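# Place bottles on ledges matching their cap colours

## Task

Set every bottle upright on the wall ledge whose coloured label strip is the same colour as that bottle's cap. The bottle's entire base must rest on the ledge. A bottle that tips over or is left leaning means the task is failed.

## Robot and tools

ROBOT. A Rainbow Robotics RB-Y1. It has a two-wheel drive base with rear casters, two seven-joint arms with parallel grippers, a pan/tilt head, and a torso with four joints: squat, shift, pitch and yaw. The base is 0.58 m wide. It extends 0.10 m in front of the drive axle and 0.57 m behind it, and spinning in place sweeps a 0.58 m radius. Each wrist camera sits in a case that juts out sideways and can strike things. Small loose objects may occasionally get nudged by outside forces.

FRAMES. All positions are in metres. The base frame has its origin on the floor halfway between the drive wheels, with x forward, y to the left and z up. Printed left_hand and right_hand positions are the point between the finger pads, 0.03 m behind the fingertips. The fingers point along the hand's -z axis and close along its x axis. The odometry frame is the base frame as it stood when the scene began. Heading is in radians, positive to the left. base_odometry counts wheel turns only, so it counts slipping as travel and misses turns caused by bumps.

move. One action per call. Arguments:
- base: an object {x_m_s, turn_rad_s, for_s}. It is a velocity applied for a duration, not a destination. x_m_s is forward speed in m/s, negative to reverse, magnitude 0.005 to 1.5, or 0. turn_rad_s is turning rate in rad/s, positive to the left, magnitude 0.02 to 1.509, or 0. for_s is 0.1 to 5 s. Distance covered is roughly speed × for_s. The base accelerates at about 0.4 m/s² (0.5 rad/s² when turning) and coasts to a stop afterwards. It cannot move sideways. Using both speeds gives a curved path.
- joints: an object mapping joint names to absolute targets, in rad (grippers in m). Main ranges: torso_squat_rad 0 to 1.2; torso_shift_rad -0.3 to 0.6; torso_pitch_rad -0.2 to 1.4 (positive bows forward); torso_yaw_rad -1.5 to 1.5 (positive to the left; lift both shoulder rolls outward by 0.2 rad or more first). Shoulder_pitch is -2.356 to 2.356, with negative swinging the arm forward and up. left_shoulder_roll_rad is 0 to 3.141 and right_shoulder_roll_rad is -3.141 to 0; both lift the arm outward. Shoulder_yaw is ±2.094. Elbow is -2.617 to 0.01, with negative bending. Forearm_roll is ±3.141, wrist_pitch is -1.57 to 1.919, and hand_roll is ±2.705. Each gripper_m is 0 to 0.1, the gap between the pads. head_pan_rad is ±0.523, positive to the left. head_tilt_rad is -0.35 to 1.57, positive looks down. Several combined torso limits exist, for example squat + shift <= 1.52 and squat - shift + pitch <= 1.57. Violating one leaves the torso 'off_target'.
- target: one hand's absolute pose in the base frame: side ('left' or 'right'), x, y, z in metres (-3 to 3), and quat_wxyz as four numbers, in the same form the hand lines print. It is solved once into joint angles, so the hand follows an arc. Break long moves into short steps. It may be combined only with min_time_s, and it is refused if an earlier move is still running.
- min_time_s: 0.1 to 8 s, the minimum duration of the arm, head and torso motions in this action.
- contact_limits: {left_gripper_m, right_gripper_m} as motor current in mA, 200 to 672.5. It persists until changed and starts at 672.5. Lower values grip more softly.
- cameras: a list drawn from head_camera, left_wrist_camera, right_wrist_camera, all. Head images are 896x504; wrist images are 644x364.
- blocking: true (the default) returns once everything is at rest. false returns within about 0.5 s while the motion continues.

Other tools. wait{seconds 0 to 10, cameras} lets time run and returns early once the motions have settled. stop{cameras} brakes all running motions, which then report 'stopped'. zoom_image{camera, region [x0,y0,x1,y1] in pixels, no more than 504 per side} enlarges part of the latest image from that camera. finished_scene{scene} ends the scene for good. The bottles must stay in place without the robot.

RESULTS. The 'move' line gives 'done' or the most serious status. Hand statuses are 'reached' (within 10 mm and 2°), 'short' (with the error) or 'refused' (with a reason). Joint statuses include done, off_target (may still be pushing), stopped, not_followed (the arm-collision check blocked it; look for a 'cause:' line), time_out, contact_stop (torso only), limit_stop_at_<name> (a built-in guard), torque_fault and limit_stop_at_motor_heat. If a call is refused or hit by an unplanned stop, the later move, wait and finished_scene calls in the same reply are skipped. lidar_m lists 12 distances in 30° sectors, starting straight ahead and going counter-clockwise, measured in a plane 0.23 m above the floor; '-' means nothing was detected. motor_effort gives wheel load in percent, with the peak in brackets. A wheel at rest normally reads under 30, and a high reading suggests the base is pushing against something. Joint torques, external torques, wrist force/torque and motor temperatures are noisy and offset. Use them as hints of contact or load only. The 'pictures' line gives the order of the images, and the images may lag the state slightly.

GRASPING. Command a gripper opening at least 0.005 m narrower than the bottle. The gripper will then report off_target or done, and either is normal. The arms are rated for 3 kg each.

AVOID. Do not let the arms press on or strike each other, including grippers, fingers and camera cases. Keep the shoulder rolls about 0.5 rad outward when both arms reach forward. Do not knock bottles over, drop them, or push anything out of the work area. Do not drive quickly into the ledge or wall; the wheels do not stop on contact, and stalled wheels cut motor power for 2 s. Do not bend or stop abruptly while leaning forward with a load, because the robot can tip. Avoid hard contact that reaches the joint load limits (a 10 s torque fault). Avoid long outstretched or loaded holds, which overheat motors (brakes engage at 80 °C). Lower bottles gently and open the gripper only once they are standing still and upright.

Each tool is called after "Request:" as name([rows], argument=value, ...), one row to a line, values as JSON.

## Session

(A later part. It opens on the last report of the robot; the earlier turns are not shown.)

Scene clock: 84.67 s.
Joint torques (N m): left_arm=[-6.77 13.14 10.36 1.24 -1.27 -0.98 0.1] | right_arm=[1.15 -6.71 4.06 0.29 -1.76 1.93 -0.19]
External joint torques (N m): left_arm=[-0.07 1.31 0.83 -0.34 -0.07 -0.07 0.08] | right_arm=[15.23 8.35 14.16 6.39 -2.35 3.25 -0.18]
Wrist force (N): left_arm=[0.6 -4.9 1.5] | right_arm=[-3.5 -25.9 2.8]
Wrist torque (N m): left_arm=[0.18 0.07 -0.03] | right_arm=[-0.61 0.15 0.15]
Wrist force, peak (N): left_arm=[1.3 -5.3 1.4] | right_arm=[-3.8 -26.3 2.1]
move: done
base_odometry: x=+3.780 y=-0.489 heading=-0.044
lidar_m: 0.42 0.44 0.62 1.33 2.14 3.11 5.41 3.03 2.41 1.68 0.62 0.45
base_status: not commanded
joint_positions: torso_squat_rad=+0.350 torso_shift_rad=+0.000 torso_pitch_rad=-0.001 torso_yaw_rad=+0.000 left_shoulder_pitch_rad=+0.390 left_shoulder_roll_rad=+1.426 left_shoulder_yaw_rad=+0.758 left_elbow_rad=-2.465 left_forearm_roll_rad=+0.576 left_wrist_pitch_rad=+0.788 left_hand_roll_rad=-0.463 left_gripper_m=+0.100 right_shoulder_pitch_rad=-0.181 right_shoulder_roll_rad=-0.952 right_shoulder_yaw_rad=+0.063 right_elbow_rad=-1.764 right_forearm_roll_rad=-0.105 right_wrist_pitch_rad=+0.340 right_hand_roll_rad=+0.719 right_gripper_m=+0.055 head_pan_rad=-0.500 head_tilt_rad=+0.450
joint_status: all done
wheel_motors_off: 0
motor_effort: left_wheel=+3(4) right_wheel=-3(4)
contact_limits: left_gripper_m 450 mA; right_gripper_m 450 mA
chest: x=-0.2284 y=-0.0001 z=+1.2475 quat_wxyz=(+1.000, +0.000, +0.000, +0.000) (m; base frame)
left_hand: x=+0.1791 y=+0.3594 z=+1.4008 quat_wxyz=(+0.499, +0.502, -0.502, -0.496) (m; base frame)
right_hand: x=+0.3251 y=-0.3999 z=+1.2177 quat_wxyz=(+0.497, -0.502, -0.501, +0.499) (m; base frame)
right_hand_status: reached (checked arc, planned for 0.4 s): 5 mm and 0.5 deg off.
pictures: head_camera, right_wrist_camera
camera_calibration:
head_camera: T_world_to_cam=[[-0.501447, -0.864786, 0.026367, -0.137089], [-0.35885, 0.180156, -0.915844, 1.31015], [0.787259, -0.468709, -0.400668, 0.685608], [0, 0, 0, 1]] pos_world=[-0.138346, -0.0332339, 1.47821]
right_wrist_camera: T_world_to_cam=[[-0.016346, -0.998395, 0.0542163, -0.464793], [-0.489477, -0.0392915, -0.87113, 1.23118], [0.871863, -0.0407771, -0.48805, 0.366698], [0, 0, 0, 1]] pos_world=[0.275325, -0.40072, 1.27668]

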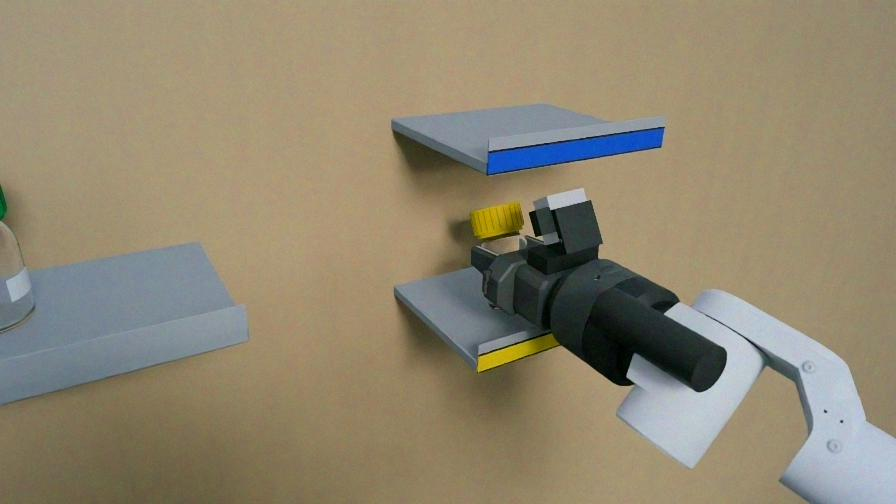

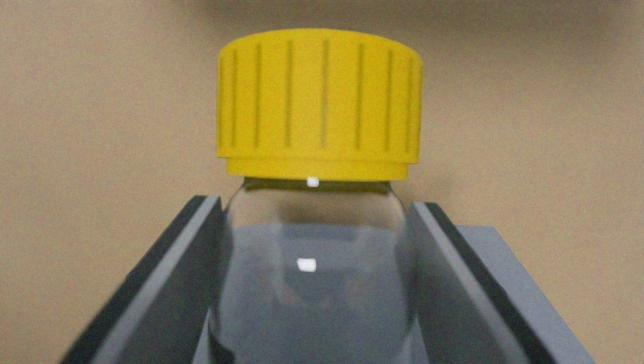

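Request:
move(target={"side": "right", "x": 0.325, "y": -0.4, "z": 1.216, "quat_wxyz": [0.5, -0.5, -0.5, 0.5]}, min_time_s=0.4)

Request:
move(contact_limits={"right_gripper_m": 220})

Request:
move(target={"side": "right", "x": 0.313, "y": -0.4, "z": 1.214, "quat_wxyz": [0.5, -0.5, -0.5, 0.5]}, min_time_s=0.6, cameras=["right_wrist_camera", "head_camera"])

Scene clock: 85.97 s.
Joint torques (N m): left_arm=[-6.81 12.95 9.8 1.28 -1.38 -0.93 0.07] | right_arm=[-4.63 -11.34 1.97 -0.91 -1.22 1.68 -0.28]
External joint torques (N m): left_arm=[-0.11 1.12 0.27 -0.3 -0.19 -0.02 0.06] | right_arm=[9.48 3.76 12.11 5.13 -1.81 3 -0.27]
Wrist force (N): left_arm=[1.2 -4.9 1.2] | right_arm=[-0.1 -15.7 2.4]
Wrist torque (N m): left_arm=[0.17 0.15 -0.01] | right_arm=[-0.47 0.14 0.16]
Wrist force, peak (N): left_arm=[0.9 -5.2 1.5] | right_arm=[-3.1 -25.8 2.5]
move: done
base_odometry: x=+3.780 y=-0.489 heading=-0.044
lidar_m: 0.43 0.44 0.62 1.33 2.14 3.10 5.42 3.02 2.42 1.69 0.62 0.44
base_status: not commanded
joint_positions: torso_squat_rad=+0.350 torso_shift_rad=+0.000 torso_pitch_rad=-0.001 torso_yaw_rad=+0.000 left_shoulder_pitch_rad=+0.390 left_shoulder_roll_rad=+1.426 left_shoulder_yaw_rad=+0.758 left_elbow_rad=-2.465 left_forearm_roll_rad=+0.576 left_wrist_pitch_rad=+0.788 left_hand_roll_rad=-0.463 left_gripper_m=+0.100 right_shoulder_pitch_rad=-0.184 right_shoulder_roll_rad=-0.958 right_shoulder_yaw_rad=+0.064 right_elbow_rad=-1.766 right_forearm_roll_rad=-0.111 right_wrist_pitch_rad=+0.345 right_hand_roll_rad=+0.717 right_gripper_m=+0.055 head_pan_rad=-0.500 head_tilt_rad=+0.450
joint_status: all done
wheel_motors_off: 0
motor_effort: left_wheel=+3(3) right_wheel=-3(4)
contact_limits: left_gripper_m 450 mA; right_gripper_m 450 mA
chest: x=-0.2285 y=-0.0001 z=+1.2475 quat_wxyz=(+1.000, +0.000, +0.000, +0.000) (m; base frame)
left_hand: x=+0.1791 y=+0.3595 z=+1.4008 quat_wxyz=(+0.499, +0.502, -0.502, -0.496) (m; base frame)
right_hand: x=+0.3252 y=-0.4001 z=+1.2190 quat_wxyz=(+0.498, -0.502, -0.501, +0.499) (m; base frame)
right_hand_status: reached (checked arc, planned for 0.4 s): 3 mm and 0.3 deg off.
pictures: none

Scene clock: 86.27 s.
Joint torques (N m): left_arm=[-6.5 13.45 10.47 1.32 -1.31 -0.89 0.11] | right_arm=[-4.69 -11.89 2.09 -1.1 -1.18 1.43 -0.44]
External joint torques (N m): left_arm=[0.2 1.62 0.94 -0.26 -0.12 0.02 0.09] | right_arm=[9.41 3.2 12.24 4.94 -1.77 2.75 -0.43]
Wrist force (N): left_arm=[1.0 -5.0 1.4] | right_arm=[-1.2 -14.8 1.8]
Wrist torque (N m): left_arm=[0.17 0.11 -0.02] | right_arm=[-0.62 0.05 0.18]
Wrist force, peak (N): left_arm=[1.0 -5.2 1.2] | right_arm=[-0.6 -16.0 1.9]
base_odometry: x=+3.780 y=-0.489 heading=-0.044
lidar_m: 0.43 0.44 0.61 1.33 2.14 3.10 5.41 3.02 2.41 1.69 0.61 0.44
base_status: not commanded
joint_positions: torso_squat_rad=+0.350 torso_shift_rad=+0.000 torso_pitch_rad=-0.001 torso_yaw_rad=+0.000 left_shoulder_pitch_rad=+0.390 left_shoulder_roll_rad=+1.426 left_shoulder_yaw_rad=+0.758 left_elbow_rad=-2.465 left_forearm_roll_rad=+0.576 left_wrist_pitch_rad=+0.788 left_hand_roll_rad=-0.463 left_gripper_m=+0.100 right_shoulder_pitch_rad=-0.184 right_shoulder_roll_rad=-0.958 right_shoulder_yaw_rad=+0.064 right_elbow_rad=-1.766 right_forearm_roll_rad=-0.111 right_wrist_pitch_rad=+0.345 right_hand_roll_rad=+0.717 right_gripper_m=+0.056 head_pan_rad=-0.500 head_tilt_rad=+0.450
joint_status: not commanded
wheel_motors_off: 0
motor_effort: left_wheel=+3(3) right_wheel=-3(4)
contact_limits: left_gripper_m 450 mA; right_gripper_m 220 mA
chest: x=-0.2285 y=-0.0001 z=+1.2475 quat_wxyz=(+1.000, +0.000, +0.000, +0.000) (m; base frame)
left_hand: x=+0.1791 y=+0.3595 z=+1.4008 quat_wxyz=(+0.499, +0.502, -0.502, -0.496) (m; base frame)
right_hand: x=+0.3252 y=-0.4001 z=+1.2190 quat_wxyz=(+0.498, -0.502, -0.501, +0.499) (m; base frame)
pictures: none

Scene clock: 87.20 s.
Joint torques (N m): left_arm=[-6.88 13.49 10.53 1.3 -1.19 -0.95 0.17] | right_arm=[-2.78 -12.19 -3.02 -0.35 -0.38 2.09 0.05]
External joint torques (N m): left_arm=[-0.17 1.66 1 -0.28 0.01 -0.04 0.16] | right_arm=[10.56 2.75 7.11 5.7 -0.98 3.4 0.06]
Wrist force (N): left_arm=[1.0 -5.0 1.3] | right_arm=[5.5 -11.8 2.8]
Wrist torque (N m): left_arm=[0.17 0.13 -0.02] | right_arm=[-0.48 -0.03 -0.17]
Wrist force, peak (N): left_arm=[0.9 -5.2 1.3] | right_arm=[1.6 -18.3 3.3]
move: done
base_odometry: x=+3.780 y=-0.489 heading=-0.044
lidar_m: 0.42 0.44 0.60 1.33 2.14 3.10 5.42 3.03 2.42 1.68 0.61 0.44
base_status: not commanded
joint_positions: torso_squat_rad=+0.350 torso_shift_rad=+0.000 torso_pitch_rad=-0.001 torso_yaw_rad=+0.000 left_shoulder_pitch_rad=+0.390 left_shoulder_roll_rad=+1.426 left_shoulder_yaw_rad=+0.758 left_elbow_rad=-2.465 left_forearm_roll_rad=+0.576 left_wrist_pitch_rad=+0.788 left_hand_roll_rad=-0.463 left_gripper_m=+0.100 right_shoulder_pitch_rad=-0.131 right_shoulder_roll_rad=-0.958 right_shoulder_yaw_rad=+0.038 right_elbow_rad=-1.816 right_forearm_roll_rad=-0.102 right_wrist_pitch_rad=+0.351 right_hand_roll_rad=+0.710 right_gripper_m=+0.056 head_pan_rad=-0.500 head_tilt_rad=+0.450
joint_status: all done
wheel_motors_off: 0
motor_effort: left_wheel=+3(3) right_wheel=-3(4)
contact_limits: left_gripper_m 450 mA; right_gripper_m 220 mA
chest: x=-0.2284 y=-0.0001 z=+1.2475 quat_wxyz=(+1.000, +0.000, +0.000, +0.000) (m; base frame)
left_hand: x=+0.1791 y=+0.3595 z=+1.4007 quat_wxyz=(+0.499, +0.502, -0.502, -0.496) (m; base frame)
right_hand: x=+0.3133 y=-0.3995 z=+1.2166 quat_wxyz=(+0.498, -0.501, -0.501, +0.499) (m; base frame)
right_hand_status: reached (checked arc, planned for 0.6 s): 3 mm and 0.3 deg off.
pictures: head_camera, right_wrist_camera
camera_calibration:
head_camera: T_world_to_cam=[[-0.501416, -0.864802, 0.0264454, -0.137201], [-0.358894, 0.180082, -0.915842, 1.31014], [0.787259, -0.468708, -0.400668, 0.685609], [0, 0, 0, 1]] pos_world=[-0.138346, -0.0332337, 1.47821]
right_wrist_camera: T_world_to_cam=[[-0.0154961, -0.998494, 0.0526222, -0.46286], [-0.492069, -0.0381989, -0.869718, 1.22403], [0.870419, -0.039371, -0.490736, 0.380753], [0, 0, 0, 1]] pos_world=[0.263721, -0.400416, 1.27577]

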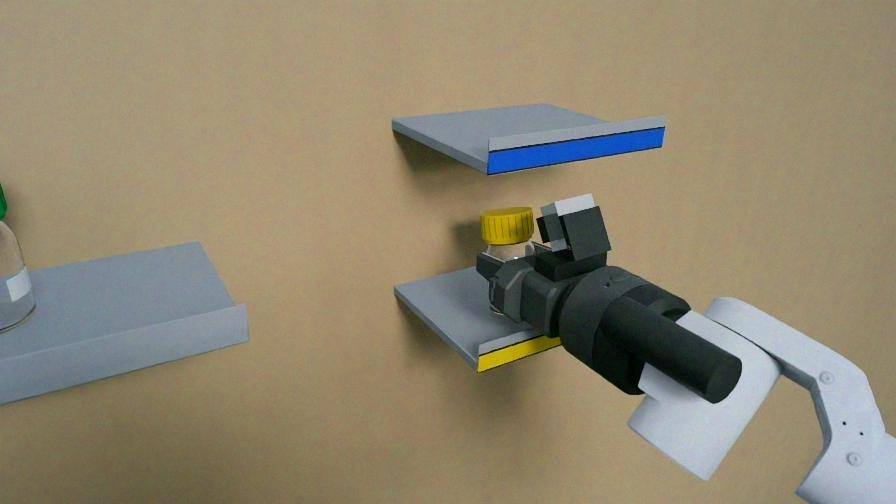

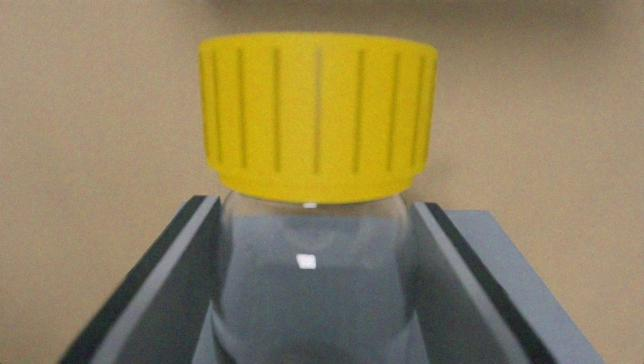

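Request:
move(target={"side": "right", "x": 0.303, "y": -0.4, "z": 1.209, "quat_wxyz": [0.5, -0.5, -0.5, 0.5]}, min_time_s=0.6, cameras=["right_wrist_camera", "head_camera"])

Scene clock: 88.57 s.
Joint torques (N m): left_arm=[-6.44 13 9.94 1.12 -1.17 -1.13 0.02] | right_arm=[-5.15 -12.49 -5.28 -1.71 -0.17 1.13 -0.26]
External joint torques (N m): left_arm=[0.26 1.17 0.41 -0.46 0.02 -0.22 0] | right_arm=[7.57 2.27 4.76 4.44 -0.77 2.43 -0.26]
Wrist force (N): left_arm=[0.7 -5.1 1.3] | right_arm=[3.5 -7.2 3.7]
Wrist torque (N m): left_arm=[0.18 0.09 -0.03] | right_arm=[-0.58 0.03 -0.10]
Wrist force, peak (N): left_arm=[1.2 -5.4 1.4] | right_arm=[4.1 -14.6 6.2]
move: done
base_odometry: x=+3.780 y=-0.489 heading=-0.044
lidar_m: 0.42 0.44 0.61 1.33 2.13 3.10 5.41 3.02 2.42 1.68 0.61 0.44
base_status: not commanded
joint_positions: torso_squat_rad=+0.350 torso_shift_rad=+0.000 torso_pitch_rad=-0.001 torso_yaw_rad=+0.000 left_shoulder_pitch_rad=+0.390 left_shoulder_roll_rad=+1.426 left_shoulder_yaw_rad=+0.758 left_elbow_rad=-2.465 left_forearm_roll_rad=+0.576 left_wrist_pitch_rad=+0.788 left_hand_roll_rad=-0.463 left_gripper_m=+0.100 right_shoulder_pitch_rad=-0.087 right_shoulder_roll_rad=-0.949 right_shoulder_yaw_rad=+0.018 right_elbow_rad=-1.848 right_forearm_roll_rad=-0.089 right_wrist_pitch_rad=+0.348 right_hand_roll_rad=+0.708 right_gripper_m=+0.056 head_pan_rad=-0.500 head_tilt_rad=+0.450
joint_status: all done
wheel_motors_off: 0
motor_effort: left_wheel=+3(3) right_wheel=-3(4)
contact_limits: left_gripper_m 450 mA; right_gripper_m 220 mA
chest: x=-0.2284 y=-0.0001 z=+1.2475 quat_wxyz=(+1.000, +0.000, +0.000, +0.000) (m; base frame)
left_hand: x=+0.1791 y=+0.3595 z=+1.4007 quat_wxyz=(+0.499, +0.502, -0.502, -0.496) (m; base frame)
right_hand: x=+0.3040 y=-0.3998 z=+1.2111 quat_wxyz=(+0.499, -0.501, -0.501, +0.500) (m; base frame)
right_hand_status: reached (checked arc, planned for 0.6 s): 2 mm and 0.2 deg off.
pictures: head_camera, right_wrist_camera
camera_calibration:
head_camera: T_world_to_cam=[[-0.501397, -0.864812, 0.0264919, -0.137268], [-0.35892, 0.180038, -0.91584, 1.31013], [0.78726, -0.468708, -0.400668, 0.68561], [0, 0, 0, 1]] pos_world=[-0.138346, -0.0332335, 1.47821]
right_wrist_camera: T_world_to_cam=[[-0.0158086, -0.998482, 0.0527557, -0.463004], [-0.493483, -0.0380971, -0.86892, 1.21419], [0.869612, -0.0397704, -0.492132, 0.387924], [0, 0, 0, 1]] pos_world=[0.254518, -0.400617, 1.27037]

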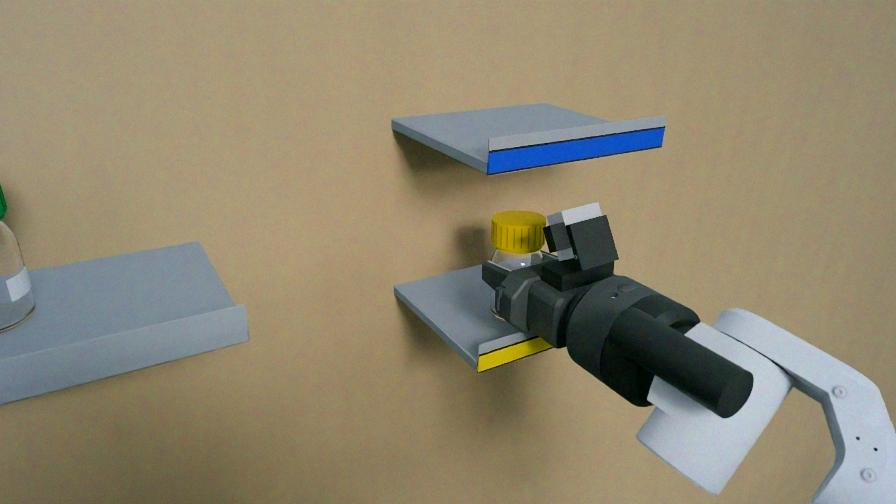

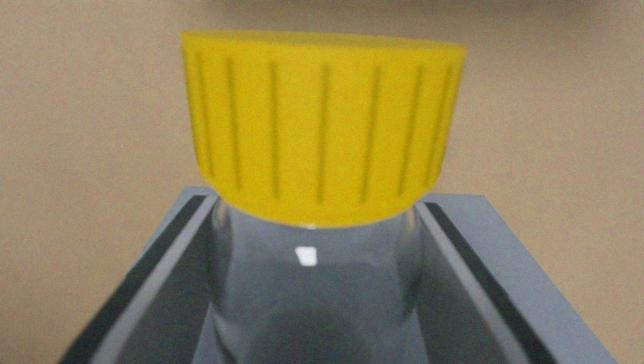

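Request:
move(target={"side": "right", "x": 0.302, "y": -0.4, "z": 1.212, "quat_wxyz": [0.5, -0.5, -0.5, 0.5]}, min_time_s=0.4, cameras=["right_wrist_camera", "head_camera"])

Request:
zoom_image(camera="head_camera", region=[440, 150, 680, 390])

Scene clock: 94.70 s.
Joint torques (N m): left_arm=[-6.89 13.49 10.3 1.21 -1.15 -0.98 0.05] | right_arm=[-8.93 -16.34 -9.73 -4.76 0.34 -0.54 -0.13]
External joint torques (N m): left_arm=[-0.19 1.67 0.77 -0.36 0.05 -0.07 0.03] | right_arm=[3.68 -1.58 0.34 1.33 -0.27 0.76 -0.12]
Wrist force (N): left_arm=[0.8 -5.0 1.6] | right_arm=[4.0 2.7 -0.4]
Wrist torque (N m): left_arm=[0.19 0.10 -0.01] | right_arm=[-0.38 -0.03 -0.11]
Wrist force, peak (N): left_arm=[1.3 -5.2 1.6] | right_arm=[3.5 -8.2 4.5]
move: done
base_odometry: x=+3.780 y=-0.489 heading=-0.044
lidar_m: 0.42 0.44 0.61 1.33 2.14 3.10 5.41 3.02 2.42 1.68 0.61 0.44
base_status: not commanded
joint_positions: torso_squat_rad=+0.350 torso_shift_rad=+0.000 torso_pitch_rad=+0.000 torso_yaw_rad=+0.000 left_shoulder_pitch_rad=+0.390 left_shoulder_roll_rad=+1.426 left_shoulder_yaw_rad=+0.758 left_elbow_rad=-2.465 left_forearm_roll_rad=+0.576 left_wrist_pitch_rad=+0.788 left_hand_roll_rad=-0.463 left_gripper_m=+0.100 right_shoulder_pitch_rad=-0.081 right_shoulder_roll_rad=-0.955 right_shoulder_yaw_rad=+0.014 right_elbow_rad=-1.859 right_forearm_roll_rad=-0.094 right_wrist_pitch_rad=+0.356 right_hand_roll_rad=+0.705 right_gripper_m=+0.056 head_pan_rad=-0.500 head_tilt_rad=+0.450
joint_status: all done
wheel_motors_off: 0
motor_effort: left_wheel=+3(3) right_wheel=-4(4)
contact_limits: left_gripper_m 450 mA; right_gripper_m 220 mA
chest: x=-0.2282 y=-0.0001 z=+1.2475 quat_wxyz=(+1.000, +0.000, +0.000, +0.000) (m; base frame)
left_hand: x=+0.1794 y=+0.3594 z=+1.4006 quat_wxyz=(+0.499, +0.502, -0.502, -0.496) (m; base frame)
right_hand: x=+0.3024 y=-0.3997 z=+1.2121 quat_wxyz=(+0.500, -0.500, -0.500, +0.500) (m; base frame)
right_hand_status: reached (checked arc, planned for 0.4 s): 0 mm and 0.1 deg off.
pictures: head_camera, right_wrist_camera
camera_calibration:
head_camera: T_world_to_cam=[[-0.501406, -0.864807, 0.026477, -0.13718], [-0.35927, 0.180267, -0.915658, 1.30986], [0.787094, -0.468629, -0.401086, 0.685883], [0, 0, 0, 1]] pos_world=[-0.138045, -0.0333343, 1.47811]
right_wrist_camera: T_world_to_cam=[[-0.0161399, -0.99855, 0.0513467, -0.461336], [-0.495875, -0.0365992, -0.867622, 1.21394], [0.868244, -0.0394649, -0.494566, 0.393328], [0, 0, 0, 1]] pos_world=[0.253012, -0.400715, 1.27146]

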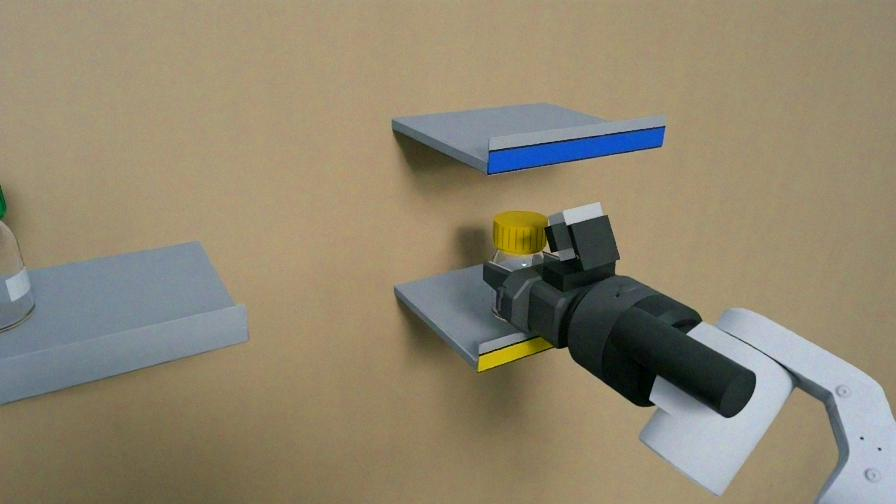

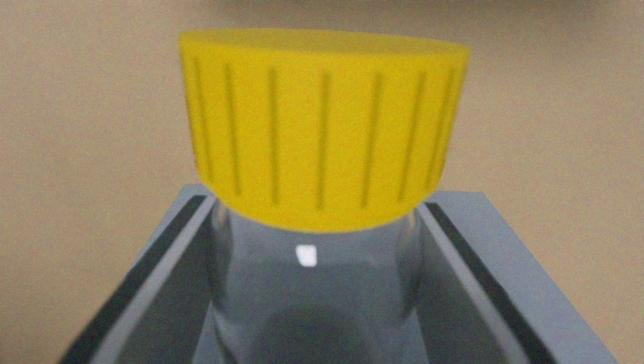

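Scaled by 2.100 from the camera's 896x504 image, which has a finer 1280x720 frame.

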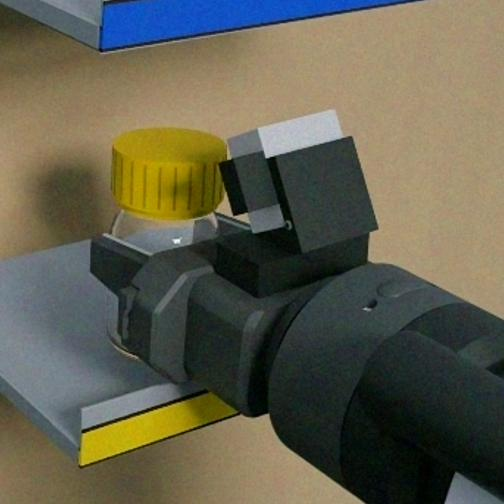

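Request:
move(joints={"right_gripper_m": 0.1}, cameras=["right_wrist_camera", "head_camera"])

Scene clock: 96.00 s.
Joint torques (N m): left_arm=[-7.05 12.85 10.2 1.3 -1.31 -0.94 0.17] | right_arm=[-9.95 -16.51 -9.45 -5.26 0.31 -0.96 -0.23]
External joint torques (N m): left_arm=[-0.35 1.03 0.67 -0.28 -0.12 -0.03 0.16] | right_arm=[2.65 -1.74 0.62 0.84 -0.31 0.35 -0.22]
Wrist force (N): left_arm=[0.8 -4.6 1.2] | right_arm=[3.1 4.2 1.1]
Wrist torque (N m): left_arm=[0.13 0.10 -0.03] | right_arm=[-0.17 0.08 -0.03]
Wrist force, peak (N): left_arm=[1.1 -5.3 1.2] | right_arm=[3.8 4.9 0.5]
move: done
base_odometry: x=+3.780 y=-0.489 heading=-0.044
lidar_m: 0.42 0.45 0.61 1.33 2.13 3.10 5.42 3.03 2.41 1.68 0.62 0.44
base_status: not commanded
joint_positions: torso_squat_rad=+0.350 torso_shift_rad=+0.000 torso_pitch_rad=+0.000 torso_yaw_rad=+0.000 left_shoulder_pitch_rad=+0.390 left_shoulder_roll_rad=+1.426 left_shoulder_yaw_rad=+0.758 left_elbow_rad=-2.465 left_forearm_roll_rad=+0.576 left_wrist_pitch_rad=+0.788 left_hand_roll_rad=-0.463 left_gripper_m=+0.100 right_shoulder_pitch_rad=-0.081 right_shoulder_roll_rad=-0.955 right_shoulder_yaw_rad=+0.014 right_elbow_rad=-1.859 right_forearm_roll_rad=-0.094 right_wrist_pitch_rad=+0.356 right_hand_roll_rad=+0.705 right_gripper_m=+0.100 head_pan_rad=-0.500 head_tilt_rad=+0.450
joint_status: all done
wheel_motors_off: 0
motor_effort: left_wheel=+3(3) right_wheel=-3(4)
contact_limits: left_gripper_m 450 mA; right_gripper_m 220 mA
chest: x=-0.2282 y=-0.0001 z=+1.2475 quat_wxyz=(+1.000, +0.000, +0.000, +0.000) (m; base frame)
left_hand: x=+0.1794 y=+0.3594 z=+1.4006 quat_wxyz=(+0.499, +0.502, -0.502, -0.496) (m; base frame)
right_hand: x=+0.3023 y=-0.3998 z=+1.2119 quat_wxyz=(+0.500, -0.500, -0.500, +0.500) (m; base frame)
pictures: head_camera, right_wrist_camera
camera_calibration:
head_camera: T_world_to_cam=[[-0.501386, -0.864817, 0.0265217, -0.137244], [-0.359367, 0.180267, -0.915619, 1.30979], [0.787063, -0.468609, -0.40117, 0.686003], [0, 0, 0, 1]] pos_world=[-0.138045, -0.0333343, 1.47811]
right_wrist_camera: T_world_to_cam=[[-0.0163398, -0.998546, 0.0513641, -0.461396], [-0.496268, -0.0364974, -0.867402, 1.21362], [0.868015, -0.0396635, -0.494951, 0.393694], [0, 0, 0, 1]] pos_world=[0.253011, -0.400816, 1.27126]

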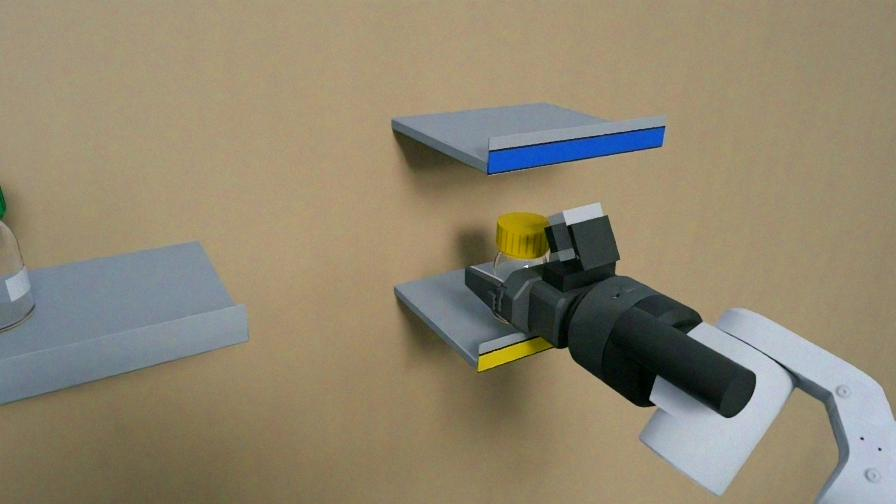

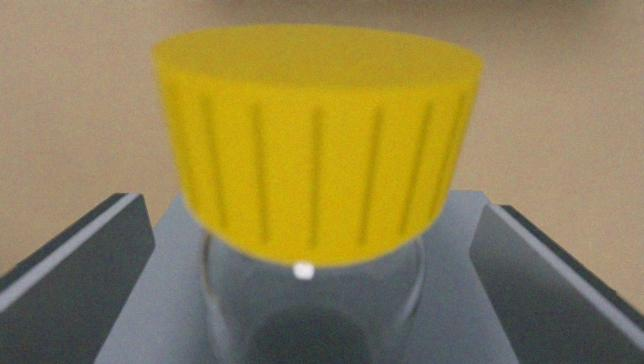

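Request:
move(target={"side": "right", "x": 0.26, "y": -0.4, "z": 1.214, "quat_wxyz": [0.5, -0.5, -0.5, 0.5]}, min_time_s=0.6)

Request:
move(target={"side": "right", "x": 0.18, "y": -0.4, "z": 1.216, "quat_wxyz": [0.5, -0.5, -0.5, 0.5]}, min_time_s=0.8, cameras=["right_wrist_camera", "head_camera"])

Scene clock: 97.30 s.
Joint torques (N m): left_arm=[-6.65 13.2 10.3 1.41 -1.26 -0.98 0.19] | right_arm=[-8.46 -15.5 -9.45 -5.02 0.71 -1.04 -0.3]
External joint torques (N m): left_arm=[0.05 1.38 0.77 -0.17 -0.06 -0.07 0.17] | right_arm=[1.49 -1.36 0.51 0.9 0.06 0.21 -0.3]
Wrist force (N): left_arm=[1.4 -5.0 1.1] | right_arm=[3.0 4.6 0.6]
Wrist torque (N m): left_arm=[0.19 0.16 -0.02] | right_arm=[-0.26 0.09 -0.05]
Wrist force, peak (N): left_arm=[1.0 -5.2 1.2] | right_arm=[3.6 5.5 0.5]
move: done
base_odometry: x=+3.780 y=-0.489 heading=-0.044
lidar_m: 0.42 0.44 0.62 1.33 2.14 3.10 5.41 3.03 2.41 1.69 0.61 0.45
base_status: not commanded
joint_positions: torso_squat_rad=+0.350 torso_shift_rad=+0.000 torso_pitch_rad=+0.000 torso_yaw_rad=+0.000 left_shoulder_pitch_rad=+0.390 left_shoulder_roll_rad=+1.426 left_shoulder_yaw_rad=+0.758 left_elbow_rad=-2.465 left_forearm_roll_rad=+0.576 left_wrist_pitch_rad=+0.788 left_hand_roll_rad=-0.463 left_gripper_m=+0.100 right_shoulder_pitch_rad=+0.098 right_shoulder_roll_rad=-0.967 right_shoulder_yaw_rad=-0.087 right_elbow_rad=-2.026 right_forearm_roll_rad=-0.083 right_wrist_pitch_rad=+0.377 right_hand_roll_rad=+0.677 right_gripper_m=+0.100 head_pan_rad=-0.500 head_tilt_rad=+0.450
joint_status: all done
wheel_motors_off: 0
motor_effort: left_wheel=+3(4) right_wheel=-4(4)
contact_limits: left_gripper_m 450 mA; right_gripper_m 220 mA
chest: x=-0.2281 y=-0.0002 z=+1.2475 quat_wxyz=(+1.000, +0.000, +0.000, +0.000) (m; base frame)
left_hand: x=+0.1796 y=+0.3594 z=+1.4006 quat_wxyz=(+0.499, +0.502, -0.502, -0.497) (m; base frame)
right_hand: x=+0.2609 y=-0.3998 z=+1.2140 quat_wxyz=(+0.500, -0.500, -0.500, +0.500) (m; base frame)
right_hand_status: reached (checked arc, planned for 0.6 s): 1 mm and 0.0 deg off.
pictures: none

Scene clock: 98.43 s.
Joint torques (N m): left_arm=[-6.8 13.13 10.28 1.32 -1.46 -0.97 0.07] | right_arm=[-3.66 -12.11 -8.69 -5.07 0.47 -1.07 -0.2]
External joint torques (N m): left_arm=[-0.1 1.31 0.75 -0.26 -0.26 -0.05 0.06] | right_arm=[1.02 -0.13 0.54 0.68 -0.14 0.13 -0.19]
Wrist force (N): left_arm=[0.8 -4.9 1.4] | right_arm=[2.4 4.7 0.6]
Wrist torque (N m): left_arm=[0.16 0.11 -0.01] | right_arm=[-0.28 -0.03 -0.02]
Wrist force, peak (N): left_arm=[1.3 -5.2 1.3] | right_arm=[2.3 5.8 0.8]
move: done
base_odometry: x=+3.780 y=-0.489 heading=-0.044
lidar_m: 0.43 0.44 0.60 1.34 2.13 3.10 5.42 3.02 2.42 1.68 0.62 0.45
base_status: not commanded
joint_positions: torso_squat_rad=+0.350 torso_shift_rad=+0.000 torso_pitch_rad=+0.000 torso_yaw_rad=+0.000 left_shoulder_pitch_rad=+0.390 left_shoulder_roll_rad=+1.426 left_shoulder_yaw_rad=+0.758 left_elbow_rad=-2.465 left_forearm_roll_rad=+0.576 left_wrist_pitch_rad=+0.788 left_hand_roll_rad=-0.463 left_gripper_m=+0.100 right_shoulder_pitch_rad=+0.462 right_shoulder_roll_rad=-0.935 right_shoulder_yaw_rad=-0.294 right_elbow_rad=-2.292 right_forearm_roll_rad=-0.072 right_wrist_pitch_rad=+0.342 right_hand_roll_rad=+0.644 right_gripper_m=+0.100 head_pan_rad=-0.500 head_tilt_rad=+0.450
joint_status: all done
wheel_motors_off: 0
motor_effort: left_wheel=+4(4) right_wheel=-4(5)
contact_limits: left_gripper_m 450 mA; right_gripper_m 220 mA
chest: x=-0.2281 y=-0.0002 z=+1.2475 quat_wxyz=(+1.000, +0.000, +0.000, +0.000) (m; base frame)
left_hand: x=+0.1795 y=+0.3593 z=+1.4006 quat_wxyz=(+0.499, +0.502, -0.502, -0.497) (m; base frame)
right_hand: x=+0.1804 y=-0.3999 z=+1.2160 quat_wxyz=(+0.500, -0.500, -0.500, +0.500) (m; base frame)
right_hand_status: reached (checked arc, planned for 0.8 s): 0 mm and 0.0 deg off.
pictures: head_camera, right_wrist_camera
camera_calibration:
head_camera: T_world_to_cam=[[-0.501433, -0.86479, 0.0265088, -0.137216], [-0.359523, 0.180399, -0.915533, 1.30973], [0.786961, -0.468609, -0.401369, 0.686079], [0, 0, 0, 1]] pos_world=[-0.137844, -0.0334347, 1.47811]
right_wrist_camera: T_world_to_cam=[[-0.0167938, -0.998507, 0.0519728, -0.464207], [-0.496412, -0.0367946, -0.867307, 1.15655], [0.867925, -0.0403653, -0.495053, 0.50145], [0, 0, 0, 1]] pos_world=[0.131109, -0.400718, 1.27546]

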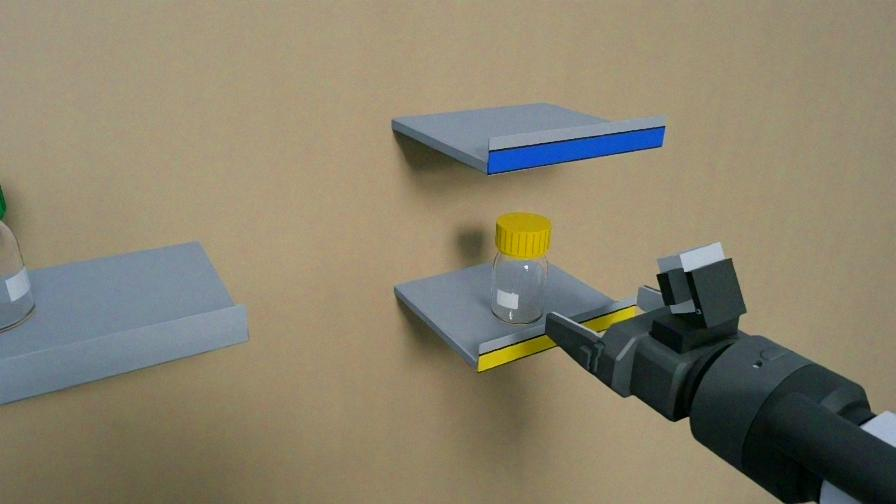

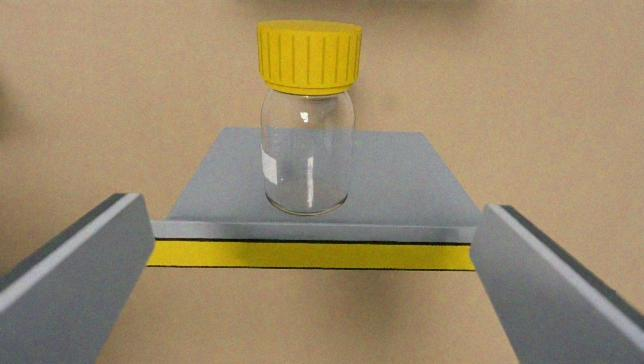

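Request:
move(joints={"head_pan_rad": 0.5, "head_tilt_rad": 0.4})

Request:
move(target={"side": "left", "x": 0.21, "y": 0.42, "z": 1.4, "quat_wxyz": [0.5, 0.5, -0.5, -0.5]}, min_time_s=1, cameras=["left_wrist_camera", "head_camera"])

Scene clock: 101.13 s.
Joint torques (N m): left_arm=[-6.6 12.92 10.16 1.45 -1.27 -0.99 0.18] | right_arm=[-4.33 -12.19 -8.7 -5.2 0.55 -1.22 -0.2]
External joint torques (N m): left_arm=[0.1 1.1 0.62 -0.12 -0.08 -0.07 0.16] | right_arm=[0.35 -0.21 0.52 0.55 -0.05 -0.01 -0.19]
Wrist force (N): left_arm=[0.8 -5.0 1.2] | right_arm=[3.0 5.9 0.9]
Wrist torque (N m): left_arm=[0.18 0.10 -0.01] | right_arm=[-0.42 0.06 -0.07]
Wrist force, peak (N): left_arm=[1.3 -5.3 1.5] | right_arm=[3.0 5.9 0.9]
move: done
base_odometry: x=+3.780 y=-0.489 heading=-0.044
lidar_m: 0.42 0.44 0.61 1.33 2.14 3.09 5.41 3.03 2.42 1.68 0.62 0.44
base_status: not commanded
joint_positions: torso_squat_rad=+0.350 torso_shift_rad=+0.000 torso_pitch_rad=+0.000 torso_yaw_rad=+0.000 left_shoulder_pitch_rad=+0.390 left_shoulder_roll_rad=+1.426 left_shoulder_yaw_rad=+0.758 left_elbow_rad=-2.465 left_forearm_roll_rad=+0.576 left_wrist_pitch_rad=+0.788 left_hand_roll_rad=-0.463 left_gripper_m=+0.100 right_shoulder_pitch_rad=+0.462 right_shoulder_roll_rad=-0.935 right_shoulder_yaw_rad=-0.294 right_elbow_rad=-2.292 right_forearm_roll_rad=-0.072 right_wrist_pitch_rad=+0.342 right_hand_roll_rad=+0.644 right_gripper_m=+0.100 head_pan_rad=+0.500 head_tilt_rad=+0.400
joint_status: all done
wheel_motors_off: 0
motor_effort: left_wheel=+4(5) right_wheel=-3(4)
contact_limits: left_gripper_m 450 mA; right_gripper_m 220 mA
chest: x=-0.2281 y=-0.0002 z=+1.2475 quat_wxyz=(+1.000, +0.000, +0.000, +0.000) (m; base frame)
left_hand: x=+0.1795 y=+0.3593 z=+1.4006 quat_wxyz=(+0.499, +0.502, -0.502, -0.497) (m; base frame)
right_hand: x=+0.1804 y=-0.3999 z=+1.2160 quat_wxyz=(+0.500, -0.500, -0.500, +0.500) (m; base frame)
pictures: none

Scene clock: 102.47 s.
Joint torques (N m): left_arm=[-7.15 15.31 9.22 1.09 -0.74 -1.22 0.13] | right_arm=[-4.09 -11.96 -8.66 -5.13 0.5 -1.13 -0.05]
External joint torques (N m): left_arm=[0.43 2.02 -1.8 0.32 -0.03 0.01 0.12] | right_arm=[0.59 0.02 0.57 0.62 -0.11 0.08 -0.04]
Wrist force (N): left_arm=[1.2 -5.3 1.3] | right_arm=[3.3 5.0 0.9]
Wrist torque (N m): left_arm=[0.22 0.14 -0.01] | right_arm=[-0.32 0.11 -0.10]
Wrist force, peak (N): left_arm=[1.1 -5.7 1.4] | right_arm=[3.2 6.1 0.4]
move: done
base_odometry: x=+3.780 y=-0.489 heading=-0.044
lidar_m: 0.42 0.44 0.61 1.33 2.13 3.10 5.41 3.03 2.41 1.68 0.61 0.45
base_status: not commanded
joint_positions: torso_squat_rad=+0.350 torso_shift_rad=+0.000 torso_pitch_rad=+0.000 torso_yaw_rad=+0.000 left_shoulder_pitch_rad=+0.436 left_shoulder_roll_rad=+1.451 left_shoulder_yaw_rad=+0.745 left_elbow_rad=-2.200 left_forearm_roll_rad=+0.713 left_wrist_pitch_rad=+0.541 left_hand_roll_rad=-0.649 left_gripper_m=+0.100 right_shoulder_pitch_rad=+0.462 right_shoulder_roll_rad=-0.935 right_shoulder_yaw_rad=-0.294 right_elbow_rad=-2.292 right_forearm_roll_rad=-0.072 right_wrist_pitch_rad=+0.342 right_hand_roll_rad=+0.644 right_gripper_m=+0.100 head_pan_rad=+0.500 head_tilt_rad=+0.400
joint_status: all done
wheel_motors_off: 0
motor_effort: left_wheel=+4(5) right_wheel=-4(4)
contact_limits: left_gripper_m 450 mA; right_gripper_m 220 mA
chest: x=-0.2281 y=-0.0002 z=+1.2475 quat_wxyz=(+1.000, +0.000, +0.000, +0.000) (m; base frame)
left_hand: x=+0.2099 y=+0.4199 z=+1.4004 quat_wxyz=(+0.500, +0.501, -0.500, -0.499) (m; base frame)
left_hand_status: reached (checked arc, planned for 1.0 s): 0 mm and 0.1 deg off.
right_hand: x=+0.1804 y=-0.3999 z=+1.2160 quat_wxyz=(+0.500, -0.500, -0.500, +0.500) (m; base frame)
pictures: head_camera, left_wrist_camera
camera_calibration:
head_camera: T_world_to_cam=[[0.455566, -0.88984, 0.0253801, 0.0616623], [-0.304805, -0.182709, -0.934725, 1.34869], [0.836393, 0.418093, -0.354464, 0.628746], [0, 0, 0, 1]] pos_world=[-0.142883, 0.0384135, 1.48195]
left_wrist_camera: T_world_to_cam=[[-0.0351196, -0.999371, -0.00492718, 0.432931], [-0.465339, 0.0207155, -0.88489, 1.35546], [0.884436, -0.0287842, -0.465774, 0.553016], [0, 0, 0, 1]] pos_world=[0.156843, 0.420497, 1.45914]

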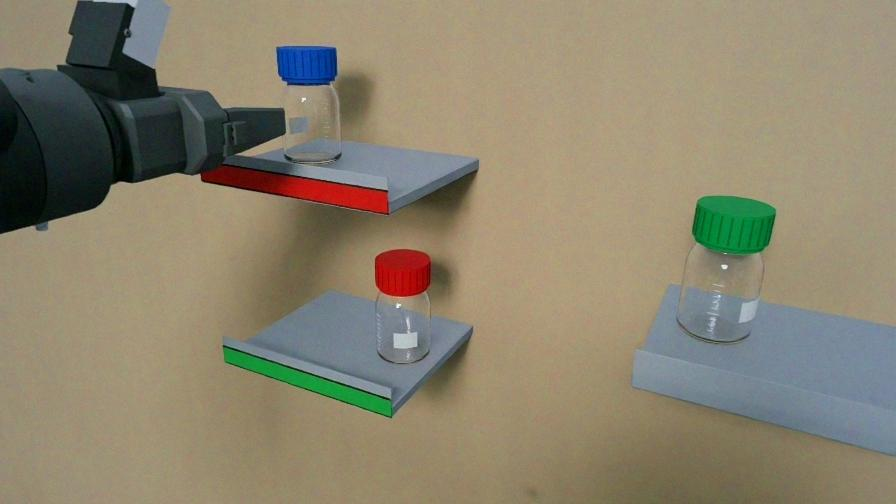

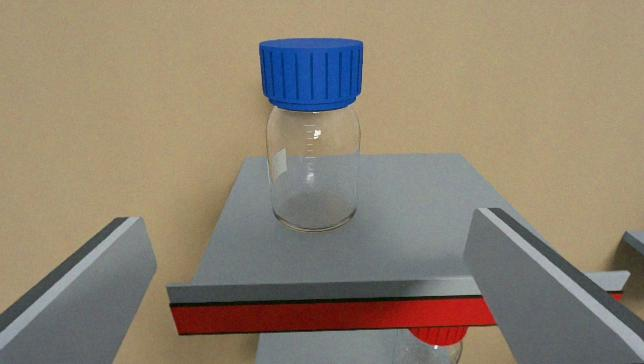

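Request:
move(target={"side": "left", "x": 0.265, "y": 0.42, "z": 1.402, "quat_wxyz": [0.5, 0.5, -0.5, -0.5]}, min_time_s=0.7)

Request:
move(target={"side": "left", "x": 0.321, "y": 0.42, "z": 1.4, "quat_wxyz": [0.5, 0.5, -0.5, -0.5]}, min_time_s=0.7, cameras=["left_wrist_camera", "head_camera"])

Scene clock: 105.00 s.
Joint torques (N m): left_arm=[-10.38 15.71 10.9 2.4 -0.68 -0.47 -0.1] | right_arm=[-3.92 -13.05 -8.49 -5.05 0.51 -1.21 -0.12]
External joint torques (N m): left_arm=[0.27 0.86 -1.16 0.55 -0.01 0.13 -0.11] | right_arm=[0.76 -1.07 0.74 0.7 -0.09 0 -0.11]
Wrist force (N): left_arm=[0.9 -5.1 1.1] | right_arm=[3.1 5.0 0.5]
Wrist torque (N m): left_arm=[0.19 0.11 -0.14] | right_arm=[-0.34 0.04 -0.03]
Wrist force, peak (N): left_arm=[1.0 -6.3 1.7] | right_arm=[2.6 5.8 1.1]
move: done
base_odometry: x=+3.780 y=-0.489 heading=-0.044
lidar_m: 0.43 0.44 0.61 1.33 2.13 3.10 5.41 3.03 2.41 1.67 0.61 0.44
base_status: not commanded
joint_positions: torso_squat_rad=+0.350 torso_shift_rad=+0.000 torso_pitch_rad=+0.000 torso_yaw_rad=+0.000 left_shoulder_pitch_rad=+0.205 left_shoulder_roll_rad=+1.691 left_shoulder_yaw_rad=+0.382 left_elbow_rad=-2.004 left_forearm_roll_rad=+0.469 left_wrist_pitch_rad=+0.421 left_hand_roll_rad=-0.299 left_gripper_m=+0.100 right_shoulder_pitch_rad=+0.462 right_shoulder_roll_rad=-0.935 right_shoulder_yaw_rad=-0.294 right_elbow_rad=-2.292 right_forearm_roll_rad=-0.072 right_wrist_pitch_rad=+0.342 right_hand_roll_rad=+0.644 right_gripper_m=+0.100 head_pan_rad=+0.500 head_tilt_rad=+0.400
joint_status: all done
wheel_motors_off: 0
motor_effort: left_wheel=+4(5) right_wheel=-3(4)
contact_limits: left_gripper_m 450 mA; right_gripper_m 220 mA
chest: x=-0.2280 y=-0.0002 z=+1.2475 quat_wxyz=(+1.000, +0.000, +0.000, +0.000) (m; base frame)
left_hand: x=+0.2650 y=+0.4196 z=+1.4026 quat_wxyz=(+0.500, +0.498, -0.500, -0.503) (m; base frame)
left_hand_status: reached (checked arc, planned for 0.7 s): 1 mm and 0.4 deg off.
right_hand: x=+0.1805 y=-0.3999 z=+1.2160 quat_wxyz=(+0.500, -0.500, -0.500, +0.500) (m; base frame)
pictures: none

Scene clock: 106.60 s.
Joint torques (N m): left_arm=[-14.63 6.79 10.99 5.83 -0.47 1.23 -0.02] | right_arm=[-3.9 -12.53 -8.51 -5.33 0.55 -1.23 -0.2]
External joint torques (N m): left_arm=[-0.53 0.15 -0.17 0.79 0.03 -0.13 -0.03] | right_arm=[0.78 -0.55 0.72 0.42 -0.06 -0.03 -0.2]
Wrist force (N): left_arm=[1.1 -5.2 1.0] | right_arm=[2.0 4.9 0.3]
Wrist torque (N m): left_arm=[0.20 0.12 -0.17] | right_arm=[-0.27 -0.06 -0.06]
Wrist force, peak (N): left_arm=[1.9 -6.2 1.4] | right_arm=[2.7 5.8 0.6]
move: done
base_odometry: x=+3.780 y=-0.489 heading=-0.044
lidar_m: 0.42 0.45 0.62 1.33 2.13 3.10 5.42 3.03 2.42 1.69 0.61 0.44
base_status: not commanded
joint_positions: torso_squat_rad=+0.350 torso_shift_rad=+0.000 torso_pitch_rad=+0.000 torso_yaw_rad=+0.000 left_shoulder_pitch_rad=+0.800 left_shoulder_roll_rad=+2.112 left_shoulder_yaw_rad=+0.696 left_elbow_rad=-1.783 left_forearm_roll_rad=-0.250 left_wrist_pitch_rad=+0.360 left_hand_roll_rad=+0.731 left_gripper_m=+0.100 right_shoulder_pitch_rad=+0.462 right_shoulder_roll_rad=-0.935 right_shoulder_yaw_rad=-0.294 right_elbow_rad=-2.292 right_forearm_roll_rad=-0.072 right_wrist_pitch_rad=+0.342 right_hand_roll_rad=+0.644 right_gripper_m=+0.100 head_pan_rad=+0.500 head_tilt_rad=+0.400
joint_status: all done
wheel_motors_off: 0
motor_effort: left_wheel=+5(5) right_wheel=-3(4)
contact_limits: left_gripper_m 450 mA; right_gripper_m 220 mA
chest: x=-0.2280 y=-0.0002 z=+1.2475 quat_wxyz=(+1.000, +0.000, +0.000, +0.000) (m; base frame)
left_hand: x=+0.3209 y=+0.4197 z=+1.4003 quat_wxyz=(+0.502, +0.499, -0.498, -0.501) (m; base frame)
left_hand_status: reached (checked arc, planned for 0.9 s): 0 mm and 0.4 deg off.
right_hand: x=+0.1805 y=-0.3999 z=+1.2160 quat_wxyz=(+0.500, -0.500, -0.500, +0.500) (m; base frame)
pictures: head_camera, left_wrist_camera
camera_calibration:
head_camera: T_world_to_cam=[[0.455638, -0.889808, 0.0252047, 0.0618876], [-0.304955, -0.182632, -0.934691, 1.34855], [0.836299, 0.418194, -0.354566, 0.62876], [0, 0, 0, 1]] pos_world=[-0.142783, 0.0384129, 1.48186]
left_wrist_camera: T_world_to_cam=[[-0.0329876, -0.99944, -0.0056903, 0.436924], [-0.472144, 0.0206012, -0.881281, 1.4042], [0.880904, -0.0263847, -0.472559, 0.464399], [0, 0, 0, 1]] pos_world=[0.268306, 0.420004, 1.45944]

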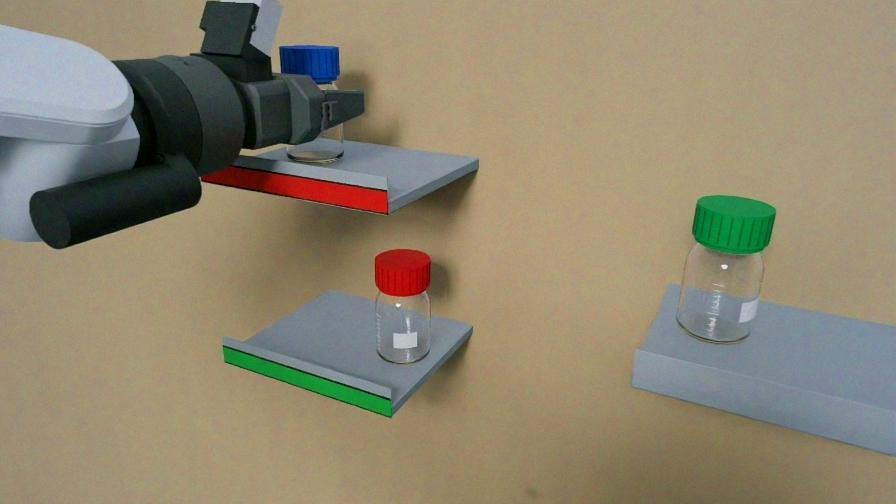

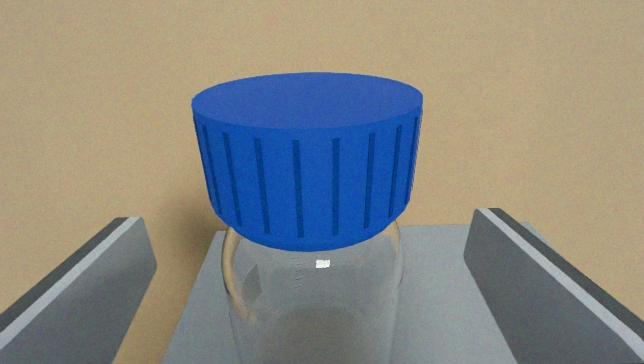

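Request:
move(target={"side": "left", "x": 0.334, "y": 0.4205, "z": 1.4, "quat_wxyz": [0.5, 0.5, -0.5, -0.5]}, min_time_s=0.5)

Request:
move(contact_limits={"left_gripper_m": 672.5, "right_gripper_m": 672.5})

Request:
move(joints={"left_gripper_m": 0.04}, cameras=["left_wrist_camera", "head_camera"])

Scene clock: 108.77 s.
Joint torques (N m): left_arm=[-14.7 7.21 11.87 6.06 -0.44 1.33 0.41] | right_arm=[-4.33 -12.27 -8.6 -5.07 0.68 -1.09 -0.16]
External joint torques (N m): left_arm=[0.23 1.89 0.93 0.71 0.01 -0.19 0.4] | right_arm=[0.35 -0.29 0.62 0.68 0.07 0.12 -0.15]
Wrist force (N): left_arm=[1.0 -4.9 1.2] | right_arm=[2.9 4.9 0.2]
Wrist torque (N m): left_arm=[0.17 0.11 -0.15] | right_arm=[-0.31 0.05 -0.03]
Wrist force, peak (N): left_arm=[0.7 -5.5 1.3] | right_arm=[3.6 5.3 1.0]
move: done
base_odometry: x=+3.780 y=-0.489 heading=-0.044
lidar_m: 0.43 0.44 0.61 1.33 2.13 3.10 5.41 3.03 2.42 1.68 0.62 0.44
base_status: not commanded
joint_positions: torso_squat_rad=+0.350 torso_shift_rad=+0.000 torso_pitch_rad=+0.000 torso_yaw_rad=+0.000 left_shoulder_pitch_rad=+0.869 left_shoulder_roll_rad=+2.164 left_shoulder_yaw_rad=+0.736 left_elbow_rad=-1.722 left_forearm_roll_rad=-0.331 left_wrist_pitch_rad=+0.357 left_hand_roll_rad=+0.843 left_gripper_m=+0.100 right_shoulder_pitch_rad=+0.462 right_shoulder_roll_rad=-0.935 right_shoulder_yaw_rad=-0.294 right_elbow_rad=-2.292 right_forearm_roll_rad=-0.072 right_wrist_pitch_rad=+0.342 right_hand_roll_rad=+0.644 right_gripper_m=+0.100 head_pan_rad=+0.500 head_tilt_rad=+0.400
joint_status: all done
wheel_motors_off: 0
motor_effort: left_wheel=+5(5) right_wheel=-3(5)
contact_limits: left_gripper_m 450 mA; right_gripper_m 220 mA
chest: x=-0.2280 y=-0.0002 z=+1.2475 quat_wxyz=(+1.000, +0.000, +0.000, +0.000) (m; base frame)
left_hand: x=+0.3339 y=+0.4205 z=+1.4001 quat_wxyz=(+0.501, +0.500, -0.499, -0.500) (m; base frame)
left_hand_status: reached (checked arc, planned for 0.5 s): 0 mm and 0.2 deg off.
right_hand: x=+0.1805 y=-0.3999 z=+1.2160 quat_wxyz=(+0.500, -0.500, -0.500, +0.500) (m; base frame)
pictures: none

Scene clock: 109.07 s.
Joint torques (N m): left_arm=[-14.89 6.73 12.13 6.18 -0.58 1.25 0.16] | right_arm=[-4.07 -12.3 -8.9 -5.19 0.62 -1.07 -0.1]
External joint torques (N m): left_arm=[0.04 1.41 1.19 0.82 -0.13 -0.27 0.14] | right_arm=[0.61 -0.32 0.33 0.56 0.01 0.14 -0.09]
Wrist force (N): left_arm=[1.1 -5.1 1.4] | right_arm=[3.0 5.0 0.1]
Wrist torque (N m): left_arm=[0.20 0.14 -0.15] | right_arm=[-0.34 0.09 -0.06]
Wrist force, peak (N): left_arm=[0.9 -5.3 1.2] | right_arm=[3.5 5.4 0.9]
base_odometry: x=+3.780 y=-0.489 heading=-0.044
lidar_m: 0.43 0.44 0.61 1.33 2.14 3.10 5.41 3.03 2.41 1.68 0.62 0.45
base_status: not commanded
joint_positions: torso_squat_rad=+0.350 torso_shift_rad=+0.000 torso_pitch_rad=+0.000 torso_yaw_rad=+0.000 left_shoulder_pitch_rad=+0.869 left_shoulder_roll_rad=+2.164 left_shoulder_yaw_rad=+0.736 left_elbow_rad=-1.722 left_forearm_roll_rad=-0.331 left_wrist_pitch_rad=+0.357 left_hand_roll_rad=+0.843 left_gripper_m=+0.100 right_shoulder_pitch_rad=+0.462 right_shoulder_roll_rad=-0.935 right_shoulder_yaw_rad=-0.294 right_elbow_rad=-2.292 right_forearm_roll_rad=-0.072 right_wrist_pitch_rad=+0.342 right_hand_roll_rad=+0.644 right_gripper_m=+0.100 head_pan_rad=+0.500 head_tilt_rad=+0.400
joint_status: not commanded
wheel_motors_off: 0
motor_effort: left_wheel=+5(5) right_wheel=-3(4)
contact_limits: left_gripper_m 672.5 mA; right_gripper_m 672.5 mA
chest: x=-0.2280 y=-0.0002 z=+1.2475 quat_wxyz=(+1.000, +0.000, +0.000, +0.000) (m; base frame)
left_hand: x=+0.3339 y=+0.4205 z=+1.4001 quat_wxyz=(+0.501, +0.500, -0.499, -0.500) (m; base frame)
right_hand: x=+0.1805 y=-0.3999 z=+1.2160 quat_wxyz=(+0.500, -0.500, -0.500, +0.500) (m; base frame)
pictures: none

Scene clock: 110.27 s.
Joint torques (N m): left_arm=[-15.1 6.65 12.06 6.14 -0.6 1.36 0.33] | right_arm=[-4.13 -12.69 -8.43 -5.35 0.58 -1.18 -0.19]
External joint torques (N m): left_arm=[-0.17 1.33 1.12 0.79 -0.15 -0.16 0.31] | right_arm=[0.55 -0.7 0.8 0.41 -0.03 0.03 -0.18]
Wrist force (N): left_arm=[1.7 -4.9 1.5] | right_arm=[2.2 3.8 0.1]
Wrist torque (N m): left_arm=[0.19 0.14 -0.15] | right_arm=[-0.19 -0.03 -0.07]
Wrist force, peak (N): left_arm=[1.1 -5.3 1.5] | right_arm=[3.4 5.3 0.9]
move: off_target
base_odometry: x=+3.780 y=-0.489 heading=-0.044
lidar_m: 0.43 0.44 0.61 1.34 2.14 3.10 5.41 3.03 2.41 1.68 0.61 0.44
base_status: not commanded
joint_positions: torso_squat_rad=+0.350 torso_shift_rad=+0.000 torso_pitch_rad=+0.000 torso_yaw_rad=+0.000 left_shoulder_pitch_rad=+0.869 left_shoulder_roll_rad=+2.164 left_shoulder_yaw_rad=+0.736 left_elbow_rad=-1.722 left_forearm_roll_rad=-0.331 left_wrist_pitch_rad=+0.357 left_hand_roll_rad=+0.843 left_gripper_m=+0.055 right_shoulder_pitch_rad=+0.462 right_shoulder_roll_rad=-0.935 right_shoulder_yaw_rad=-0.294 right_elbow_rad=-2.292 right_forearm_roll_rad=-0.072 right_wrist_pitch_rad=+0.342 right_hand_roll_rad=+0.644 right_gripper_m=+0.100 head_pan_rad=+0.500 head_tilt_rad=+0.400
joint_status: left_gripper_m off_target (ended at +0.055, target +0.040)
wheel_motors_off: 0
motor_effort: left_wheel=+4(5) right_wheel=-3(4)
contact_limits: left_gripper_m 672.5 mA; right_gripper_m 672.5 mA
chest: x=-0.2280 y=-0.0002 z=+1.2475 quat_wxyz=(+1.000, +0.000, +0.000, +0.000) (m; base frame)
left_hand: x=+0.3339 y=+0.4205 z=+1.4001 quat_wxyz=(+0.501, +0.500, -0.499, -0.500) (m; base frame)
right_hand: x=+0.1805 y=-0.3999 z=+1.2160 quat_wxyz=(+0.500, -0.500, -0.500, +0.500) (m; base frame)
pictures: head_camera, left_wrist_camera
camera_calibration:
head_camera: T_world_to_cam=[[0.455666, -0.889792, 0.0252879, 0.0617678], [-0.304915, -0.182712, -0.934689, 1.34856], [0.836299, 0.418195, -0.354566, 0.628761], [0, 0, 0, 1]] pos_world=[-0.142783, 0.038413, 1.48186]
left_wrist_camera: T_world_to_cam=[[-0.0341606, -0.999402, -0.00530926, 0.437998], [-0.468601, 0.0207091, -0.883167, 1.41151], [0.882749, -0.0276816, -0.469029, 0.447773], [0, 0, 0, 1]] pos_world=[0.281125, 0.420901, 1.45894]

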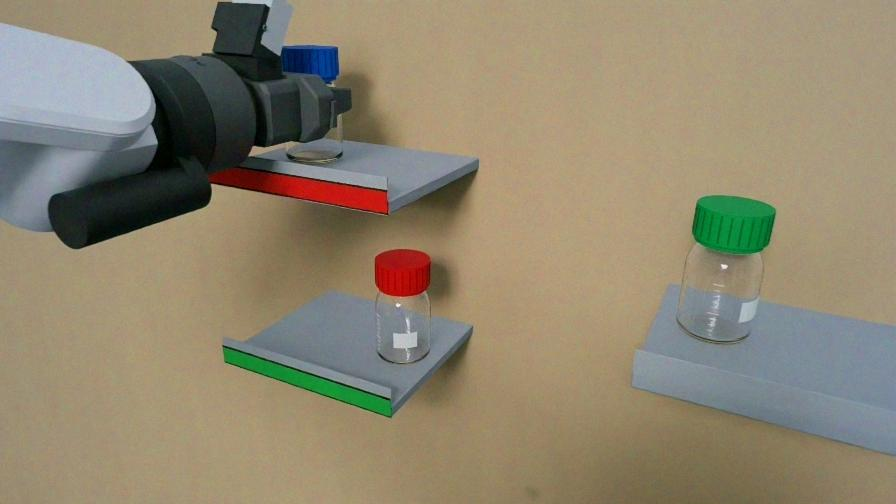

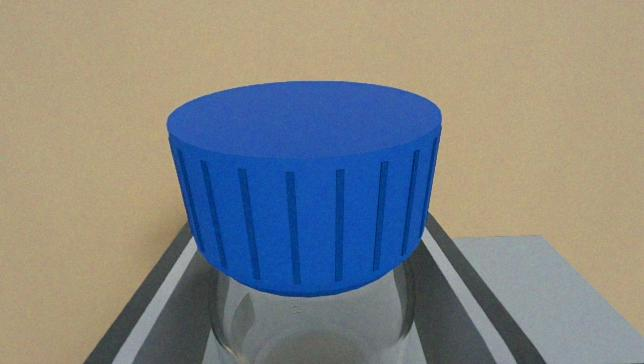

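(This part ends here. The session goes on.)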